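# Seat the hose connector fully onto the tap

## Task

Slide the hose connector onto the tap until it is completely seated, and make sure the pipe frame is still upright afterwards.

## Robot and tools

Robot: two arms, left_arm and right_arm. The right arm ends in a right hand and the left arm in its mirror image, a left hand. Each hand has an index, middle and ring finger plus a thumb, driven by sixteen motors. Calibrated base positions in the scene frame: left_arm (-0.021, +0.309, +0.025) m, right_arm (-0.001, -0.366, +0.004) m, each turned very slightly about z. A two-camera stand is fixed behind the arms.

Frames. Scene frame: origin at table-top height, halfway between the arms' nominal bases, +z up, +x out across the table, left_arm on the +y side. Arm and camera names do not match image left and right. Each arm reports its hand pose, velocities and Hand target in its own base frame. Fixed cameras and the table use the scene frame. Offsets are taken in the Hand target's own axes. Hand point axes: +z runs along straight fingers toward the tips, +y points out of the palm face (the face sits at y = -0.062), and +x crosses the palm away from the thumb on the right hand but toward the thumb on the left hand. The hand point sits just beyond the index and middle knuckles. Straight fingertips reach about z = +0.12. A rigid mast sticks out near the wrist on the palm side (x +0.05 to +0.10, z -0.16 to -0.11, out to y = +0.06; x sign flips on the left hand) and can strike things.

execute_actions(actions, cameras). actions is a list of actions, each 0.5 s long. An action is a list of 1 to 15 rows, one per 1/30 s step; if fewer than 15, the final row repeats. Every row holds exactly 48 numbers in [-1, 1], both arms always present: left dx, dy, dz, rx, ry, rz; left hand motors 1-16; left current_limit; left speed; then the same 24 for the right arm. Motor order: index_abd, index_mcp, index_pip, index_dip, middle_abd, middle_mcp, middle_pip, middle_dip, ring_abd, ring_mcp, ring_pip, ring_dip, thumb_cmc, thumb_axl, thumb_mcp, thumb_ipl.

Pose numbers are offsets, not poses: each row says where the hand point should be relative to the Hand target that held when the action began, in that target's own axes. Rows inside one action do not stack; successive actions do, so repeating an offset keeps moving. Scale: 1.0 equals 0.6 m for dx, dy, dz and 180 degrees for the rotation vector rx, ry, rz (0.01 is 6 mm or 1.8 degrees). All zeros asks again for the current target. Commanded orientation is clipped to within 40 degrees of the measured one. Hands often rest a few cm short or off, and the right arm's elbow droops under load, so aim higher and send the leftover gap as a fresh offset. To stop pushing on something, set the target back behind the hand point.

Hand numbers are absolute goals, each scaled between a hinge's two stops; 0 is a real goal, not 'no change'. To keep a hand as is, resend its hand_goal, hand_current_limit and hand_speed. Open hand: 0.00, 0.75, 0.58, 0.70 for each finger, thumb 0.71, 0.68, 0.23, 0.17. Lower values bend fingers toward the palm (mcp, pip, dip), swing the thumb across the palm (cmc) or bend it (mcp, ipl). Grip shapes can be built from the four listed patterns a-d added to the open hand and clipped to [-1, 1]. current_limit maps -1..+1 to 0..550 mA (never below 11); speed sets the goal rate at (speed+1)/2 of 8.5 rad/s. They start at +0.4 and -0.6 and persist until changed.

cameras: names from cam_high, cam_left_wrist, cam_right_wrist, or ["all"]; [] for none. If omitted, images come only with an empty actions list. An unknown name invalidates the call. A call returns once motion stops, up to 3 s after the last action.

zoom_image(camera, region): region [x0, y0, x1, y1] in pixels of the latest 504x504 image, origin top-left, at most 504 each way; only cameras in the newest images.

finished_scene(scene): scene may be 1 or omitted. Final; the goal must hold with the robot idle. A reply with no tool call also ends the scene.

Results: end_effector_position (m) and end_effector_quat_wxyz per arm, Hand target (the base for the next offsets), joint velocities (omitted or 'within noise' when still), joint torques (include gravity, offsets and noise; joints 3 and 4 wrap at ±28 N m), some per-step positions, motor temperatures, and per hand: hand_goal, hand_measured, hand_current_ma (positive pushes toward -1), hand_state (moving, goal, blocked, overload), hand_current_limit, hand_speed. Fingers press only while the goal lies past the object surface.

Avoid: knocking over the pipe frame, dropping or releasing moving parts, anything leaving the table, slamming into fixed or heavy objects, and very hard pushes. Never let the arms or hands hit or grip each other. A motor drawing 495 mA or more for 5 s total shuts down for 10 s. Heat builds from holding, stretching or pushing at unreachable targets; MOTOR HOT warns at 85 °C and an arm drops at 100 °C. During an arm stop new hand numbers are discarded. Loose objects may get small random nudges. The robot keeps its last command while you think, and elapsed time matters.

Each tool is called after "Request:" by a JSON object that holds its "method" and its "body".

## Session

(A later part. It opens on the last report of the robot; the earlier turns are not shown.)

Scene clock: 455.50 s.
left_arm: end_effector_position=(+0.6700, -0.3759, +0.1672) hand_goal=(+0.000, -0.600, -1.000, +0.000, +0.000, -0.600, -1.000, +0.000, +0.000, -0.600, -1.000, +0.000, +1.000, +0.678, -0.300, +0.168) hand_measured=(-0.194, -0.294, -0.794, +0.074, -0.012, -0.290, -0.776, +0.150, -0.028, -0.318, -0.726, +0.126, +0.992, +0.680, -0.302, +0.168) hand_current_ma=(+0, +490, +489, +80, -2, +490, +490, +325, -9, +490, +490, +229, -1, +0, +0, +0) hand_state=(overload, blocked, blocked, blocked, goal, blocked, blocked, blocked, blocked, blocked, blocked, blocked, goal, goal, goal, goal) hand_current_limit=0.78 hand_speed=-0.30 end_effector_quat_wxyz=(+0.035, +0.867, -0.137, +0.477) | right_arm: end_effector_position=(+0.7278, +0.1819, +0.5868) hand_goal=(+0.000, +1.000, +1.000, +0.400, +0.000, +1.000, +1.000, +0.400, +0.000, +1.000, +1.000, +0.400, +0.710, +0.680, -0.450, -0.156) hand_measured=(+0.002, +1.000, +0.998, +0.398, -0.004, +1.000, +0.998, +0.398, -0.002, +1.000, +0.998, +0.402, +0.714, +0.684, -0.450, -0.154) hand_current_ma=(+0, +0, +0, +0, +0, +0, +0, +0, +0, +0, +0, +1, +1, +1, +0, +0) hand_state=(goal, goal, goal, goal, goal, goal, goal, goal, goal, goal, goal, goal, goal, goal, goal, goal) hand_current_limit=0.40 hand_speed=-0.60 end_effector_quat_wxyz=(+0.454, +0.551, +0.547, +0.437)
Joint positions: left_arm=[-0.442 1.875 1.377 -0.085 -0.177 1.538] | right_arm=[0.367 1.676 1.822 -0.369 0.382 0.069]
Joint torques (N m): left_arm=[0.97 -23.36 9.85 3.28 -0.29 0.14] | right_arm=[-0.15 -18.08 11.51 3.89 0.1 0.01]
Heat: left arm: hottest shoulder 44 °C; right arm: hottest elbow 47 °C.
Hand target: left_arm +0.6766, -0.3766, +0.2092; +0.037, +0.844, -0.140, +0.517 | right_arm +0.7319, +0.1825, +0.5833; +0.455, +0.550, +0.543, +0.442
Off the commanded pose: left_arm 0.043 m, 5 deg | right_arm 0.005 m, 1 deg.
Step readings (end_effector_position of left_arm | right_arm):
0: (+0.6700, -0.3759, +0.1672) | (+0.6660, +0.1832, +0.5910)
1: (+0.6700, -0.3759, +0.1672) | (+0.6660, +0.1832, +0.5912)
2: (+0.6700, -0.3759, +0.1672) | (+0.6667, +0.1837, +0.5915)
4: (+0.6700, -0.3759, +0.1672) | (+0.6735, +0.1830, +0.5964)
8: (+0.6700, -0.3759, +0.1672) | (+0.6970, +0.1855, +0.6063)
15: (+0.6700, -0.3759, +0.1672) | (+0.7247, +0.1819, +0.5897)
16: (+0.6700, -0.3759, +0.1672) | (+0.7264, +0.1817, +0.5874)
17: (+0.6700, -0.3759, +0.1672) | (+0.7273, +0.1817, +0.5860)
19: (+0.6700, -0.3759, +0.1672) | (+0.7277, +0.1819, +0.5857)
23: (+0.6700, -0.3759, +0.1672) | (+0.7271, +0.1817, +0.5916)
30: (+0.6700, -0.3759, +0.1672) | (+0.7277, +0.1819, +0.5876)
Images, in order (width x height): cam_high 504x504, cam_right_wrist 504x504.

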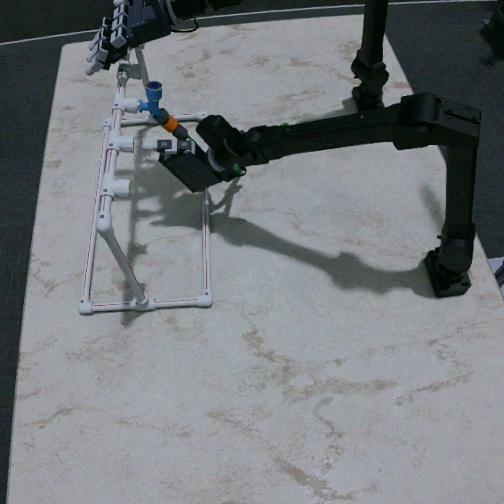

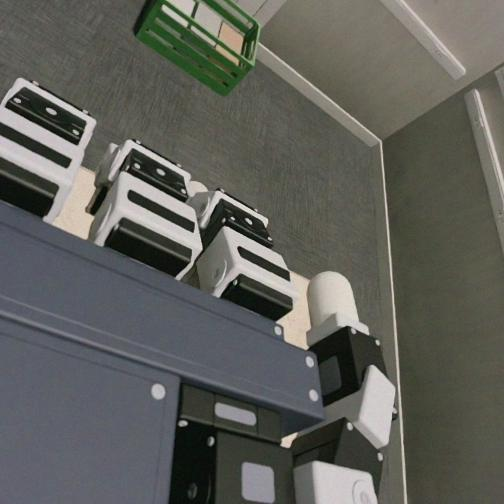

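Request:
{"method": "execute_actions", "body": {"actions": [[[0,0,0,0,0,0,0,-0.6,-1.0,0.0,0,-0.6,-1.0,0.0,0,-0.6,-1.0,0.0,1.0,0.678,-0.3,0.168,0.78,-0.3,0.0002,-0.017,0.003,0,0,0,0,1.0,1.0,0.4,0,1.0,1.0,0.4,0,1.0,1.0,0.4,0.71,0.68,-0.45,-0.156,0.4,-0.6],[0,0,0,0,0,0,0,-0.6,-1.0,0.0,0,-0.6,-1.0,0.0,0,-0.6,-1.0,0.0,1.0,0.678,-0.3,0.168,0.78,-0.3,0.0005,-0.034,0.0065,0,0,0,0,1.0,1.0,0.4,0,1.0,1.0,0.4,0,1.0,1.0,0.4,0.71,0.68,-0.45,-0.156,0.4,-0.6]]], "cameras": []}}

Request:
{"method": "execute_actions", "body": {"actions": [[[0,0,0,0,0,0,0,-0.6,-1.0,0.0,0,-0.6,-1.0,0.0,0,-0.6,-1.0,0.0,1.0,0.678,-0.3,0.168,0.78,-0.3,0.0002,-0.017,0.003,0,0,0,0,1.0,1.0,0.4,0,1.0,1.0,0.4,0,1.0,1.0,0.4,0.71,0.68,-0.45,-0.156,0.4,-0.6],[0,0,0,0,0,0,0,-0.6,-1.0,0.0,0,-0.6,-1.0,0.0,0,-0.6,-1.0,0.0,1.0,0.678,-0.3,0.168,0.78,-0.3,0.0005,-0.034,0.0065,0,0,0,0,1.0,1.0,0.4,0,1.0,1.0,0.4,0,1.0,1.0,0.4,0.71,0.68,-0.45,-0.156,0.4,-0.6]]], "cameras": ["cam_high"]}}

Request:
{"method": "zoom_image", "body": {"camera": "cam_high", "region": [90, 0, 250, 160]}}

Scene clock: 457.43 s.
left_arm: end_effector_position=(+0.6700, -0.3759, +0.1672) hand_goal=(+0.000, -0.600, -1.000, +0.000, +0.000, -0.600, -1.000, +0.000, +0.000, -0.600, -1.000, +0.000, +1.000, +0.678, -0.300, +0.168) hand_measured=(-0.194, -0.294, -0.794, +0.074, -0.012, -0.290, -0.776, +0.150, -0.028, -0.318, -0.726, +0.126, +0.992, +0.680, -0.302, +0.168) hand_current_ma=(+0, +490, +489, +80, -2, +490, +490, +325, -9, +490, +490, +229, -1, +0, +0, +0) hand_state=(overload, blocked, blocked, blocked, goal, blocked, blocked, blocked, blocked, blocked, blocked, blocked, goal, goal, goal, goal) hand_current_limit=0.78 hand_speed=-0.30 end_effector_quat_wxyz=(+0.035, +0.867, -0.137, +0.477) | right_arm: end_effector_position=(+0.7307, +0.1831, +0.5590) hand_goal=(+0.000, +1.000, +1.000, +0.400, +0.000, +1.000, +1.000, +0.400, +0.000, +1.000, +1.000, +0.400, +0.710, +0.680, -0.450, -0.156) hand_measured=(+0.002, +1.000, +0.998, +0.398, -0.004, +1.000, +0.998, +0.398, -0.002, +1.000, +0.998, +0.402, +0.714, +0.684, -0.450, -0.154) hand_current_ma=(+0, +0, +0, +0, +0, +0, +0, +0, +0, +0, +0, +1, +1, +1, +0, +0) hand_state=(goal, goal, goal, goal, goal, goal, goal, goal, goal, goal, goal, goal, goal, goal, goal, goal) hand_current_limit=0.40 hand_speed=-0.60 end_effector_quat_wxyz=(+0.453, +0.552, +0.550, +0.433)
Joint positions: left_arm=[-0.442 1.875 1.377 -0.085 -0.177 1.538] | right_arm=[0.367 1.676 1.755 -0.313 0.382 0.069]
Joint torques (N m): left_arm=[1.03 -23.36 9.84 3.28 -0.29 0.14] | right_arm=[-0.09 -19.49 12.01 3.82 0.12 0.01]
Heat: left arm: hottest shoulder 44 °C; right arm: hottest elbow 47 °C.
Hand target: left_arm +0.6766, -0.3766, +0.2092; +0.037, +0.844, -0.140, +0.517 | right_arm +0.7317, +0.1826, +0.5625; +0.455, +0.550, +0.543, +0.442
Off the commanded pose: left_arm 0.043 m, 5 deg | right_arm 0.004 m, 1 deg.
Step readings (end_effector_position of left_arm | right_arm):
0: (+0.6700, -0.3759, +0.1672) | (+0.7278, +0.1819, +0.5869)
1: (+0.6700, -0.3759, +0.1672) | (+0.7278, +0.1819, +0.5867)
2: (+0.6700, -0.3759, +0.1672) | (+0.7279, +0.1820, +0.5863)
4: (+0.6700, -0.3759, +0.1672) | (+0.7283, +0.1821, +0.5831)
8: (+0.6700, -0.3759, +0.1672) | (+0.7301, +0.1828, +0.5662)
15: (+0.6700, -0.3759, +0.1672) | (+0.7308, +0.1831, +0.5583)
No camera images: "cameras" was empty.

Scene clock: 458.13 s.
left_arm: end_effector_position=(+0.6700, -0.3759, +0.1673) hand_goal=(+0.000, -0.600, -1.000, +0.000, +0.000, -0.600, -1.000, +0.000, +0.000, -0.600, -1.000, +0.000, +1.000, +0.678, -0.300, +0.168) hand_measured=(-0.194, -0.294, -0.794, +0.074, -0.012, -0.290, -0.776, +0.150, -0.028, -0.318, -0.726, +0.126, +0.992, +0.680, -0.302, +0.168) hand_current_ma=(+0, +490, +490, +80, -2, +490, +490, +325, -9, +490, +490, +229, -1, +0, +0, +0) hand_state=(overload, blocked, blocked, blocked, goal, blocked, blocked, blocked, blocked, blocked, blocked, blocked, goal, goal, goal, goal) hand_current_limit=0.78 hand_speed=-0.30 end_effector_quat_wxyz=(+0.036, +0.867, -0.137, +0.477) | right_arm: end_effector_position=(+0.7316, +0.1834, +0.5405) hand_goal=(+0.000, +1.000, +1.000, +0.400, +0.000, +1.000, +1.000, +0.400, +0.000, +1.000, +1.000, +0.400, +0.710, +0.680, -0.450, -0.156) hand_measured=(+0.002, +1.000, +0.998, +0.398, -0.004, +1.000, +1.000, +0.398, -0.002, +1.000, +1.000, +0.402, +0.714, +0.684, -0.450, -0.154) hand_current_ma=(+0, +0, +0, +0, +0, +0, +0, +0, +0, +0, +0, +1, +1, +1, +0, +0) hand_state=(goal, goal, goal, goal, goal, goal, goal, goal, goal, goal, goal, goal, goal, goal, goal, goal) hand_current_limit=0.40 hand_speed=-0.60 end_effector_quat_wxyz=(+0.453, +0.552, +0.549, +0.435)
Joint positions: left_arm=[-0.442 1.875 1.377 -0.085 -0.177 1.538] | right_arm=[0.367 1.676 1.704 -0.257 0.382 0.069]
Joint torques (N m): left_arm=[1.03 -23.36 9.85 3.26 -0.28 0.14] | right_arm=[-0.03 -18.96 11.37 3.74 0.13 0]
Heat: left arm: hottest shoulder 44 °C; right arm: hottest elbow 47 °C.
Hand target: left_arm +0.6766, -0.3766, +0.2092; +0.037, +0.844, -0.140, +0.517 | right_arm +0.7316, +0.1828, +0.5417; +0.455, +0.551, +0.543, +0.441
Off the commanded pose: left_arm 0.042 m, 5 deg | right_arm 0.001 m, 1 deg.
Step readings (end_effector_position of left_arm | right_arm):
0: (+0.6700, -0.3759, +0.1672) | (+0.7307, +0.1831, +0.5590)
1: (+0.6700, -0.3759, +0.1672) | (+0.7307, +0.1831, +0.5591)
2: (+0.6700, -0.3759, +0.1672) | (+0.7307, +0.1831, +0.5590)
4: (+0.6700, -0.3759, +0.1672) | (+0.7307, +0.1831, +0.5573)
8: (+0.6700, -0.3759, +0.1672) | (+0.7316, +0.1834, +0.5436)
15: (+0.6700, -0.3759, +0.1673) | (+0.7316, +0.1834, +0.5403)
Images, in order (width x height): cam_high 504x504.

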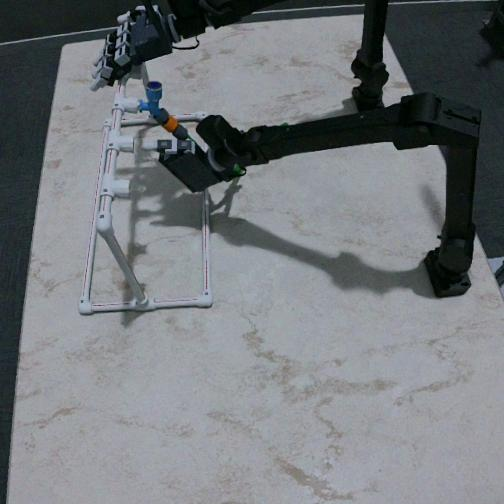

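Scaled by 3.150 from the camera's 504x504 image, which has a finer 720x720 frame.

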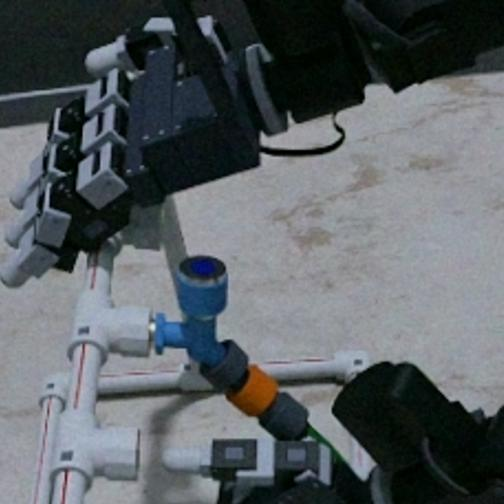

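Request:
{"method": "execute_actions", "body": {"actions": [[[0,0,0,0,0,0,0,-0.6,-1.0,0.0,0,-0.6,-1.0,0.0,0,-0.6,-1.0,0.0,1.0,0.678,-0.3,0.168,0.78,-0.3,-0.02,-0.01,0.002,0,0,0,0,1.0,1.0,0.4,0,1.0,1.0,0.4,0,1.0,1.0,0.4,0.71,0.68,-0.45,-0.156,0.4,-0.6],[0,0,0,0,0,0,0,-0.6,-1.0,0.0,0,-0.6,-1.0,0.0,0,-0.6,-1.0,0.0,1.0,0.678,-0.3,0.168,0.78,-0.3,-0.042,-0.025,0.005,0,0,0,0,1.0,1.0,0.4,0,1.0,1.0,0.4,0,1.0,1.0,0.4,0.71,0.68,-0.45,-0.156,0.4,-0.6]]], "cameras": ["cam_high"]}}

Request:
{"method": "zoom_image", "body": {"camera": "cam_high", "region": [90, 0, 250, 160]}}

Scene clock: 459.43 s.
left_arm: end_effector_position=(+0.6700, -0.3759, +0.1673) hand_goal=(+0.000, -0.600, -1.000, +0.000, +0.000, -0.600, -1.000, +0.000, +0.000, -0.600, -1.000, +0.000, +1.000, +0.678, -0.300, +0.168) hand_measured=(-0.194, -0.294, -0.794, +0.074, -0.012, -0.290, -0.776, +0.150, -0.028, -0.318, -0.726, +0.126, +0.992, +0.680, -0.302, +0.168) hand_current_ma=(+0, +490, +490, +80, -2, +489, +489, +325, -9, +489, +489, +229, -1, +0, +0, +0) hand_state=(overload, blocked, blocked, blocked, goal, blocked, blocked, blocked, blocked, blocked, blocked, blocked, goal, goal, goal, goal) hand_current_limit=0.78 hand_speed=-0.30 end_effector_quat_wxyz=(+0.036, +0.867, -0.137, +0.477) | right_arm: end_effector_position=(+0.7298, +0.1703, +0.5364) hand_goal=(+0.000, +1.000, +1.000, +0.400, +0.000, +1.000, +1.000, +0.400, +0.000, +1.000, +1.000, +0.400, +0.710, +0.680, -0.450, -0.156) hand_measured=(+0.002, +1.000, +0.998, +0.398, -0.002, +0.984, +1.000, +0.398, -0.002, +1.000, +1.000, +0.402, +0.714, +0.684, -0.450, -0.154) hand_current_ma=(+0, +0, +0, +0, +0, -10, +0, +0, +0, +0, +0, +1, +1, +1, +0, +0) hand_state=(goal, goal, goal, goal, goal, goal, goal, goal, goal, goal, goal, goal, goal, goal, goal, goal) hand_current_limit=0.40 hand_speed=-0.60 end_effector_quat_wxyz=(+0.452, +0.545, +0.542, +0.453)
Joint positions: left_arm=[-0.442 1.875 1.377 -0.085 -0.177 1.538] | right_arm=[0.343 1.658 1.65 -0.187 0.339 0.069]
Joint torques (N m): left_arm=[0.97 -23.36 9.85 3.26 -0.28 0.13] | right_arm=[-1.26 -19.14 9.98 2.85 0.28 -0.09]
Heat: left arm: hottest shoulder 44 °C; right arm: hottest elbow 47 °C.
Hand target: left_arm +0.6766, -0.3766, +0.2092; +0.037, +0.844, -0.140, +0.517 | right_arm +0.7310, +0.1572, +0.5269; +0.455, +0.551, +0.543, +0.442
Off the commanded pose: left_arm 0.042 m, 5 deg | right_arm 0.016 m, 1 deg.
Step readings (end_effector_position of left_arm | right_arm):
0: (+0.6700, -0.3759, +0.1673) | (+0.7316, +0.1834, +0.5405)
1: (+0.6700, -0.3759, +0.1673) | (+0.7316, +0.1835, +0.5404)
2: (+0.6700, -0.3759, +0.1673) | (+0.7318, +0.1837, +0.5396)
4: (+0.6700, -0.3759, +0.1673) | (+0.7323, +0.1797, +0.5376)
8: (+0.6700, -0.3759, +0.1673) | (+0.7306, +0.1737, +0.5366)
15: (+0.6700, -0.3759, +0.1673) | (+0.7300, +0.1704, +0.5362)
Images, in order (width x height): cam_high 504x504.

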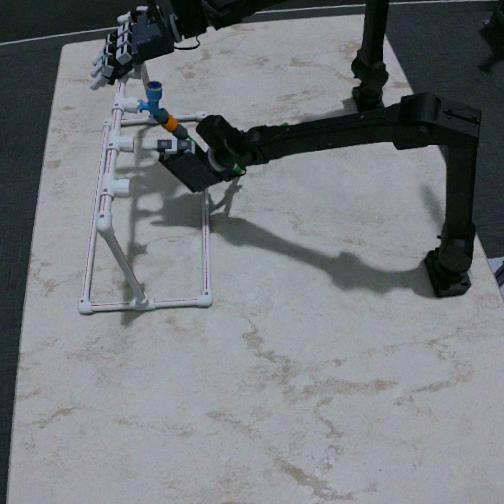

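Scaled by 3.150 from the camera's 504x504 image, which has a finer 720x720 frame.

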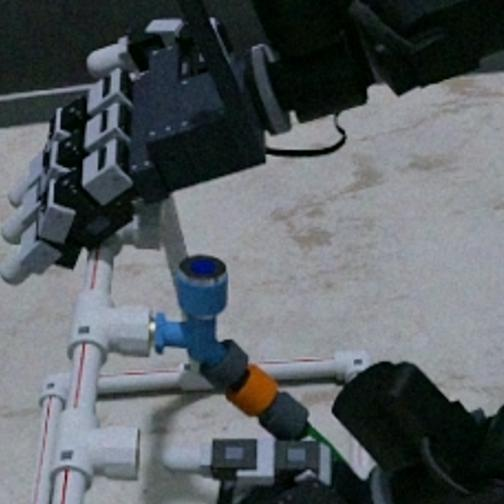

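Request:
{"method": "execute_actions", "body": {"actions": [[[0,0,0,0,0,0,0,-0.6,-1.0,0.0,0,-0.6,-1.0,0.0,0,-0.6,-1.0,0.0,1.0,0.678,-0.3,0.168,0.78,-0.3,0,0.026,-0.005,0,0,0,0,1.0,1.0,0.4,0,1.0,1.0,0.4,0,1.0,1.0,0.4,0.71,0.68,-0.45,-0.156,0.4,-0.6],[0,0,0,0,0,0,0,-0.6,-1.0,0.0,0,-0.6,-1.0,0.0,0,-0.6,-1.0,0.0,1.0,0.678,-0.3,0.168,0.78,-0.3,0,0.052,-0.01,0,0,0,0,1.0,1.0,0.4,0,1.0,1.0,0.4,0,1.0,1.0,0.4,0.71,0.68,-0.45,-0.156,0.4,-0.6],[0,0,0,0,0,0,0,-0.6,-1.0,0.0,0,-0.6,-1.0,0.0,0,-0.6,-1.0,0.0,1.0,0.678,-0.3,0.168,0.78,-0.3,0,0.078,-0.016,0,0,0,0,1.0,1.0,0.4,0,1.0,1.0,0.4,0,1.0,1.0,0.4,0.71,0.68,-0.45,-0.156,0.4,-0.6]],[[0,0,0,0,0,0,0,-0.6,-1.0,0.0,0,-0.6,-1.0,0.0,0,-0.6,-1.0,0.0,1.0,0.678,-0.3,0.168,0.78,-0.3,0,0.006,0.028,0.015,0,0,0,1.0,1.0,0.4,0,1.0,1.0,0.4,0,1.0,1.0,0.4,0.71,0.68,-0.45,-0.156,0.4,-0.6],[0,0,0,0,0,0,0,-0.6,-1.0,0.0,0,-0.6,-1.0,0.0,0,-0.6,-1.0,0.0,1.0,0.678,-0.3,0.168,0.78,-0.3,0,0.012,0.055,0.03,0,0,0,1.0,1.0,0.4,0,1.0,1.0,0.4,0,1.0,1.0,0.4,0.71,0.68,-0.45,-0.156,0.4,-0.6],[0,0,0,0,0,0,0,-0.6,-1.0,0.0,0,-0.6,-1.0,0.0,0,-0.6,-1.0,0.0,1.0,0.678,-0.3,0.168,0.78,-0.3,0.001,0.017,0.083,0.05,0,0,0,1.0,1.0,0.4,0,1.0,1.0,0.4,0,1.0,1.0,0.4,0.71,0.68,-0.45,-0.156,0.4,-0.6]],[[0,0,0,0,0,0,0,-0.6,-1.0,0.0,0,-0.6,-1.0,0.0,0,-0.6,-1.0,0.0,1.0,0.678,-0.3,0.168,0.78,-0.3,0,0.01,0.027,0.015,0,0,0,1.0,1.0,0.4,0,1.0,1.0,0.4,0,1.0,1.0,0.4,0.71,0.68,-0.45,-0.156,0.4,-0.6],[0,0,0,0,0,0,0,-0.6,-1.0,0.0,0,-0.6,-1.0,0.0,0,-0.6,-1.0,0.0,1.0,0.678,-0.3,0.168,0.78,-0.3,0,0.02,0.053,0.03,0,0,0,1.0,1.0,0.4,0,1.0,1.0,0.4,0,1.0,1.0,0.4,0.71,0.68,-0.45,-0.156,0.4,-0.6],[0,0,0,0,0,0,0,-0.6,-1.0,0.0,0,-0.6,-1.0,0.0,0,-0.6,-1.0,0.0,1.0,0.678,-0.3,0.168,0.78,-0.3,0.001,0.03,0.078,0.05,0,0,0,1.0,1.0,0.4,0,1.0,1.0,0.4,0,1.0,1.0,0.4,0.71,0.68,-0.45,-0.156,0.4,-0.6]]], "cameras": ["cam_high"]}}

Request:
{"method": "zoom_image", "body": {"camera": "cam_high", "region": [90, 0, 250, 160]}}

Scene clock: 464.17 s.
left_arm: end_effector_position=(+0.6699, -0.3759, +0.1671) hand_goal=(+0.000, -0.600, -1.000, +0.000, +0.000, -0.600, -1.000, +0.000, +0.000, -0.600, -1.000, +0.000, +1.000, +0.678, -0.300, +0.168) hand_measured=(-0.194, -0.294, -0.794, +0.074, -0.012, -0.290, -0.776, +0.150, -0.028, -0.318, -0.726, +0.126, +0.992, +0.680, -0.302, +0.168) hand_current_ma=(+0, +490, +489, +80, -2, +490, +490, +325, -9, +490, +490, +229, -1, +0, +0, +0) hand_state=(overload, blocked, blocked, blocked, goal, blocked, blocked, blocked, blocked, blocked, blocked, blocked, goal, goal, goal, goal) hand_current_limit=0.78 hand_speed=-0.30 end_effector_quat_wxyz=(+0.035, +0.867, -0.138, +0.477) | right_arm: end_effector_position=(+0.8230, +0.1606, +0.5666) hand_goal=(+0.000, +1.000, +1.000, +0.400, +0.000, +1.000, +1.000, +0.400, +0.000, +1.000, +1.000, +0.400, +0.710, +0.680, -0.450, -0.156) hand_measured=(+0.002, +1.000, +0.998, +0.398, -0.002, +1.000, +1.000, +0.398, -0.002, +1.000, +0.998, +0.402, +0.714, +0.684, -0.450, -0.154) hand_current_ma=(+0, +0, +0, +0, +0, +0, +0, +0, +0, +0, +0, +1, +1, +1, +0, +0) hand_state=(goal, goal, goal, goal, goal, goal, goal, goal, goal, goal, goal, goal, goal, goal, goal, goal) hand_current_limit=0.40 hand_speed=-0.60 end_effector_quat_wxyz=(+0.370, +0.602, +0.612, +0.354)
Joint positions: left_arm=[-0.442 1.875 1.377 -0.085 -0.177 1.54] | right_arm=[0.284 2.026 2.487 -0.976 0.26 0.115]
Joint torques (N m): left_arm=[0.97 -23.41 9.85 3.26 -0.28 0.12] | right_arm=[-0.38 -21.01 15.5 2.15 0.26 0.1]
Heat: left arm: hottest shoulder 44 °C; right arm: hottest elbow 47 °C.
Hand target: left_arm +0.6766, -0.3766, +0.2092; +0.037, +0.844, -0.140, +0.517 | right_arm +0.8318, +0.1569, +0.5753; +0.363, +0.615, +0.605, +0.351
Off the commanded pose: left_arm 0.043 m, 5 deg | right_arm 0.013 m, 2 deg.
Step readings (end_effector_position of left_arm | right_arm):
0: (+0.6700, -0.3759, +0.1673) | (+0.7298, +0.1703, +0.5361)
1: (+0.6700, -0.3759, +0.1673) | (+0.7298, +0.1703, +0.5361)
2: (+0.6700, -0.3759, +0.1673) | (+0.7298, +0.1703, +0.5361)
4: (+0.6700, -0.3759, +0.1673) | (+0.7299, +0.1704, +0.5363)
8: (+0.6699, -0.3759, +0.1672) | (+0.7307, +0.1705, +0.5378)
15: (+0.6699, -0.3759, +0.1672) | (+0.7310, +0.1706, +0.5395)
16: (+0.6699, -0.3759, +0.1672) | (+0.7311, +0.1707, +0.5397)
17: (+0.6699, -0.3759, +0.1671) | (+0.7314, +0.1708, +0.5405)
19: (+0.6699, -0.3759, +0.1671) | (+0.7353, +0.1716, +0.5436)
23: (+0.6699, -0.3759, +0.1671) | (+0.7509, +0.1647, +0.5607)
30: (+0.6699, -0.3759, +0.1671) | (+0.7670, +0.1529, +0.5699)
31: (+0.6699, -0.3759, +0.1671) | (+0.7687, +0.1530, +0.5685)
32: (+0.6699, -0.3759, +0.1671) | (+0.7706, +0.1539, +0.5673)
34: (+0.6699, -0.3759, +0.1671) | (+0.7792, +0.1581, +0.5665)
38: (+0.6699, -0.3759, +0.1671) | (+0.8014, +0.1624, +0.5687)
45: (+0.6699, -0.3759, +0.1671) | (+0.8227, +0.1626, +0.5575)
Images, in order (width x height): cam_high 504x504.

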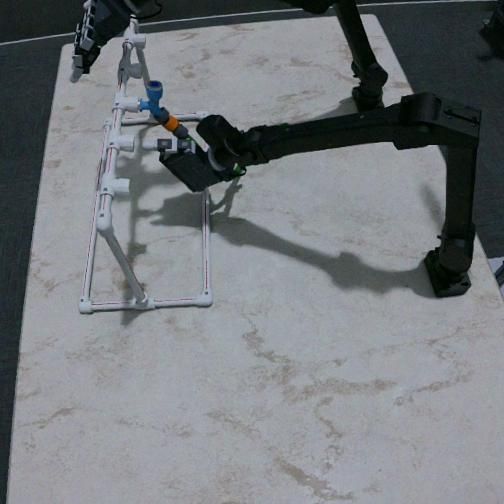

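Scaled by 3.150 from the camera's 504x504 image, which has a finer 720x720 frame.

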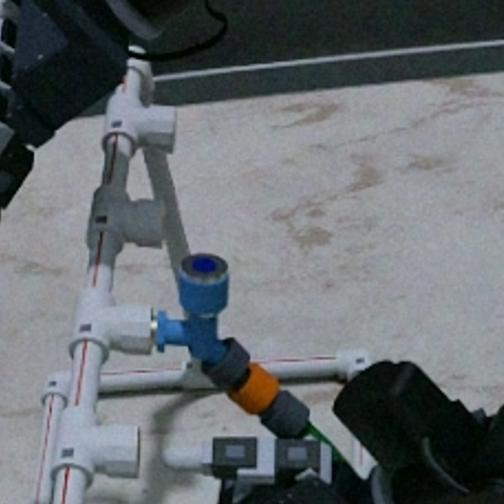

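Request:
{"method": "execute_actions", "body": {"actions": [[[0,0,0,0,0,0,0,-0.6,-1.0,0.0,0,-0.6,-1.0,0.0,0,-0.6,-1.0,0.0,1.0,0.678,-0.3,0.168,0.78,-0.3,0.025,-0.022,0.012,0,0,0,0,1.0,1.0,0.4,0,1.0,1.0,0.4,0,1.0,1.0,0.4,0.71,0.68,-0.45,-0.156,0.4,-0.6],[0,0,0,0,0,0,0,-0.6,-1.0,0.0,0,-0.6,-1.0,0.0,0,-0.6,-1.0,0.0,1.0,0.678,-0.3,0.168,0.78,-0.3,0.05,-0.0437,0.0232,0,0,0,0,1.0,1.0,0.4,0,1.0,1.0,0.4,0,1.0,1.0,0.4,0.71,0.68,-0.45,-0.156,0.4,-0.6]],[[0,0,0,0,0,0,0,-0.6,-1.0,0.0,0,-0.6,-1.0,0.0,0,-0.6,-1.0,0.0,1.0,0.678,-0.3,0.168,0.78,-0.3,0,-0.015,0.008,0,0,0,0,1.0,1.0,0.4,0,1.0,1.0,0.4,0,1.0,1.0,0.4,0.71,0.68,-0.45,-0.156,0.4,-0.6],[0,0,0,0,0,0,0,-0.6,-1.0,0.0,0,-0.6,-1.0,0.0,0,-0.6,-1.0,0.0,1.0,0.678,-0.3,0.168,0.78,-0.3,0,-0.03,0.016,0,0,0,0,1.0,1.0,0.4,0,1.0,1.0,0.4,0,1.0,1.0,0.4,0.71,0.68,-0.45,-0.156,0.4,-0.6]]], "cameras": ["cam_high"]}}

Request:
{"method": "zoom_image", "body": {"camera": "cam_high", "region": [60, 0, 220, 160]}}

Scene clock: 466.43 s.
left_arm: end_effector_position=(+0.6699, -0.3759, +0.1671) hand_goal=(+0.000, -0.600, -1.000, +0.000, +0.000, -0.600, -1.000, +0.000, +0.000, -0.600, -1.000, +0.000, +1.000, +0.678, -0.300, +0.168) hand_measured=(-0.194, -0.294, -0.794, +0.074, -0.012, -0.290, -0.776, +0.150, -0.028, -0.318, -0.726, +0.126, +0.992, +0.680, -0.302, +0.168) hand_current_ma=(+0, +490, +489, +80, -2, +490, +490, +325, -9, +490, +490, +229, -1, +0, +0, +0) hand_state=(overload, blocked, blocked, blocked, goal, blocked, blocked, blocked, blocked, blocked, blocked, blocked, goal, goal, goal, goal) hand_current_limit=0.78 hand_speed=-0.30 end_effector_quat_wxyz=(+0.035, +0.867, -0.138, +0.477) | right_arm: end_effector_position=(+0.8321, +0.1896, +0.5150) hand_goal=(+0.000, +1.000, +1.000, +0.400, +0.000, +1.000, +1.000, +0.400, +0.000, +1.000, +1.000, +0.400, +0.710, +0.680, -0.450, -0.156) hand_measured=(+0.002, +1.000, +0.998, +0.398, -0.002, +1.000, +1.000, +0.398, -0.002, +1.000, +0.998, +0.402, +0.714, +0.684, -0.450, -0.154) hand_current_ma=(+0, +0, +0, +0, +0, +0, +0, +0, +0, +0, +0, +0, +1, +1, +0, +0) hand_state=(goal, goal, goal, goal, goal, goal, goal, goal, goal, goal, goal, goal, goal, goal, goal, goal) hand_current_limit=0.40 hand_speed=-0.60 end_effector_quat_wxyz=(+0.359, +0.613, +0.616, +0.338)
Joint positions: left_arm=[-0.442 1.875 1.377 -0.085 -0.177 1.54] | right_arm=[0.325 2.042 2.399 -0.923 0.301 0.154]
Joint torques (N m): left_arm=[1.03 -23.36 9.85 3.26 -0.28 0.12] | right_arm=[-0.03 -23.94 11.19 3.59 0.35 0.11]
Heat: left arm: hottest shoulder 44 °C; right arm: hottest elbow 47 °C.
Hand target: left_arm +0.6766, -0.3766, +0.2092; +0.037, +0.844, -0.140, +0.517 | right_arm +0.8312, +0.1865, +0.5254; +0.364, +0.615, +0.605, +0.351
Off the commanded pose: left_arm 0.043 m, 5 deg | right_arm 0.011 m, 2 deg.
Step readings (end_effector_position of left_arm | right_arm):
0: (+0.6699, -0.3759, +0.1671) | (+0.8230, +0.1605, +0.5666)
1: (+0.6699, -0.3759, +0.1671) | (+0.8230, +0.1605, +0.5665)
2: (+0.6699, -0.3759, +0.1671) | (+0.8229, +0.1596, +0.5664)
4: (+0.6699, -0.3759, +0.1671) | (+0.8226, +0.1583, +0.5660)
8: (+0.6699, -0.3759, +0.1671) | (+0.8222, +0.1655, +0.5621)
15: (+0.6699, -0.3759, +0.1671) | (+0.8224, +0.1835, +0.5536)
16: (+0.6699, -0.3759, +0.1671) | (+0.8224, +0.1851, +0.5529)
17: (+0.6699, -0.3759, +0.1671) | (+0.8223, +0.1863, +0.5524)
19: (+0.6699, -0.3759, +0.1671) | (+0.8233, +0.1871, +0.5492)
23: (+0.6699, -0.3759, +0.1671) | (+0.8287, +0.1885, +0.5296)
30: (+0.6699, -0.3759, +0.1671) | (+0.8318, +0.1895, +0.5135)
Images, in order (width x height): cam_high 504x504.

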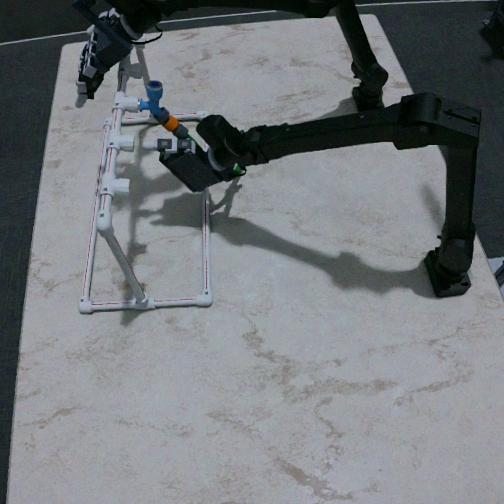

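Scaled by 3.150 from the camera's 504x504 image, which has a finer 720x720 frame.

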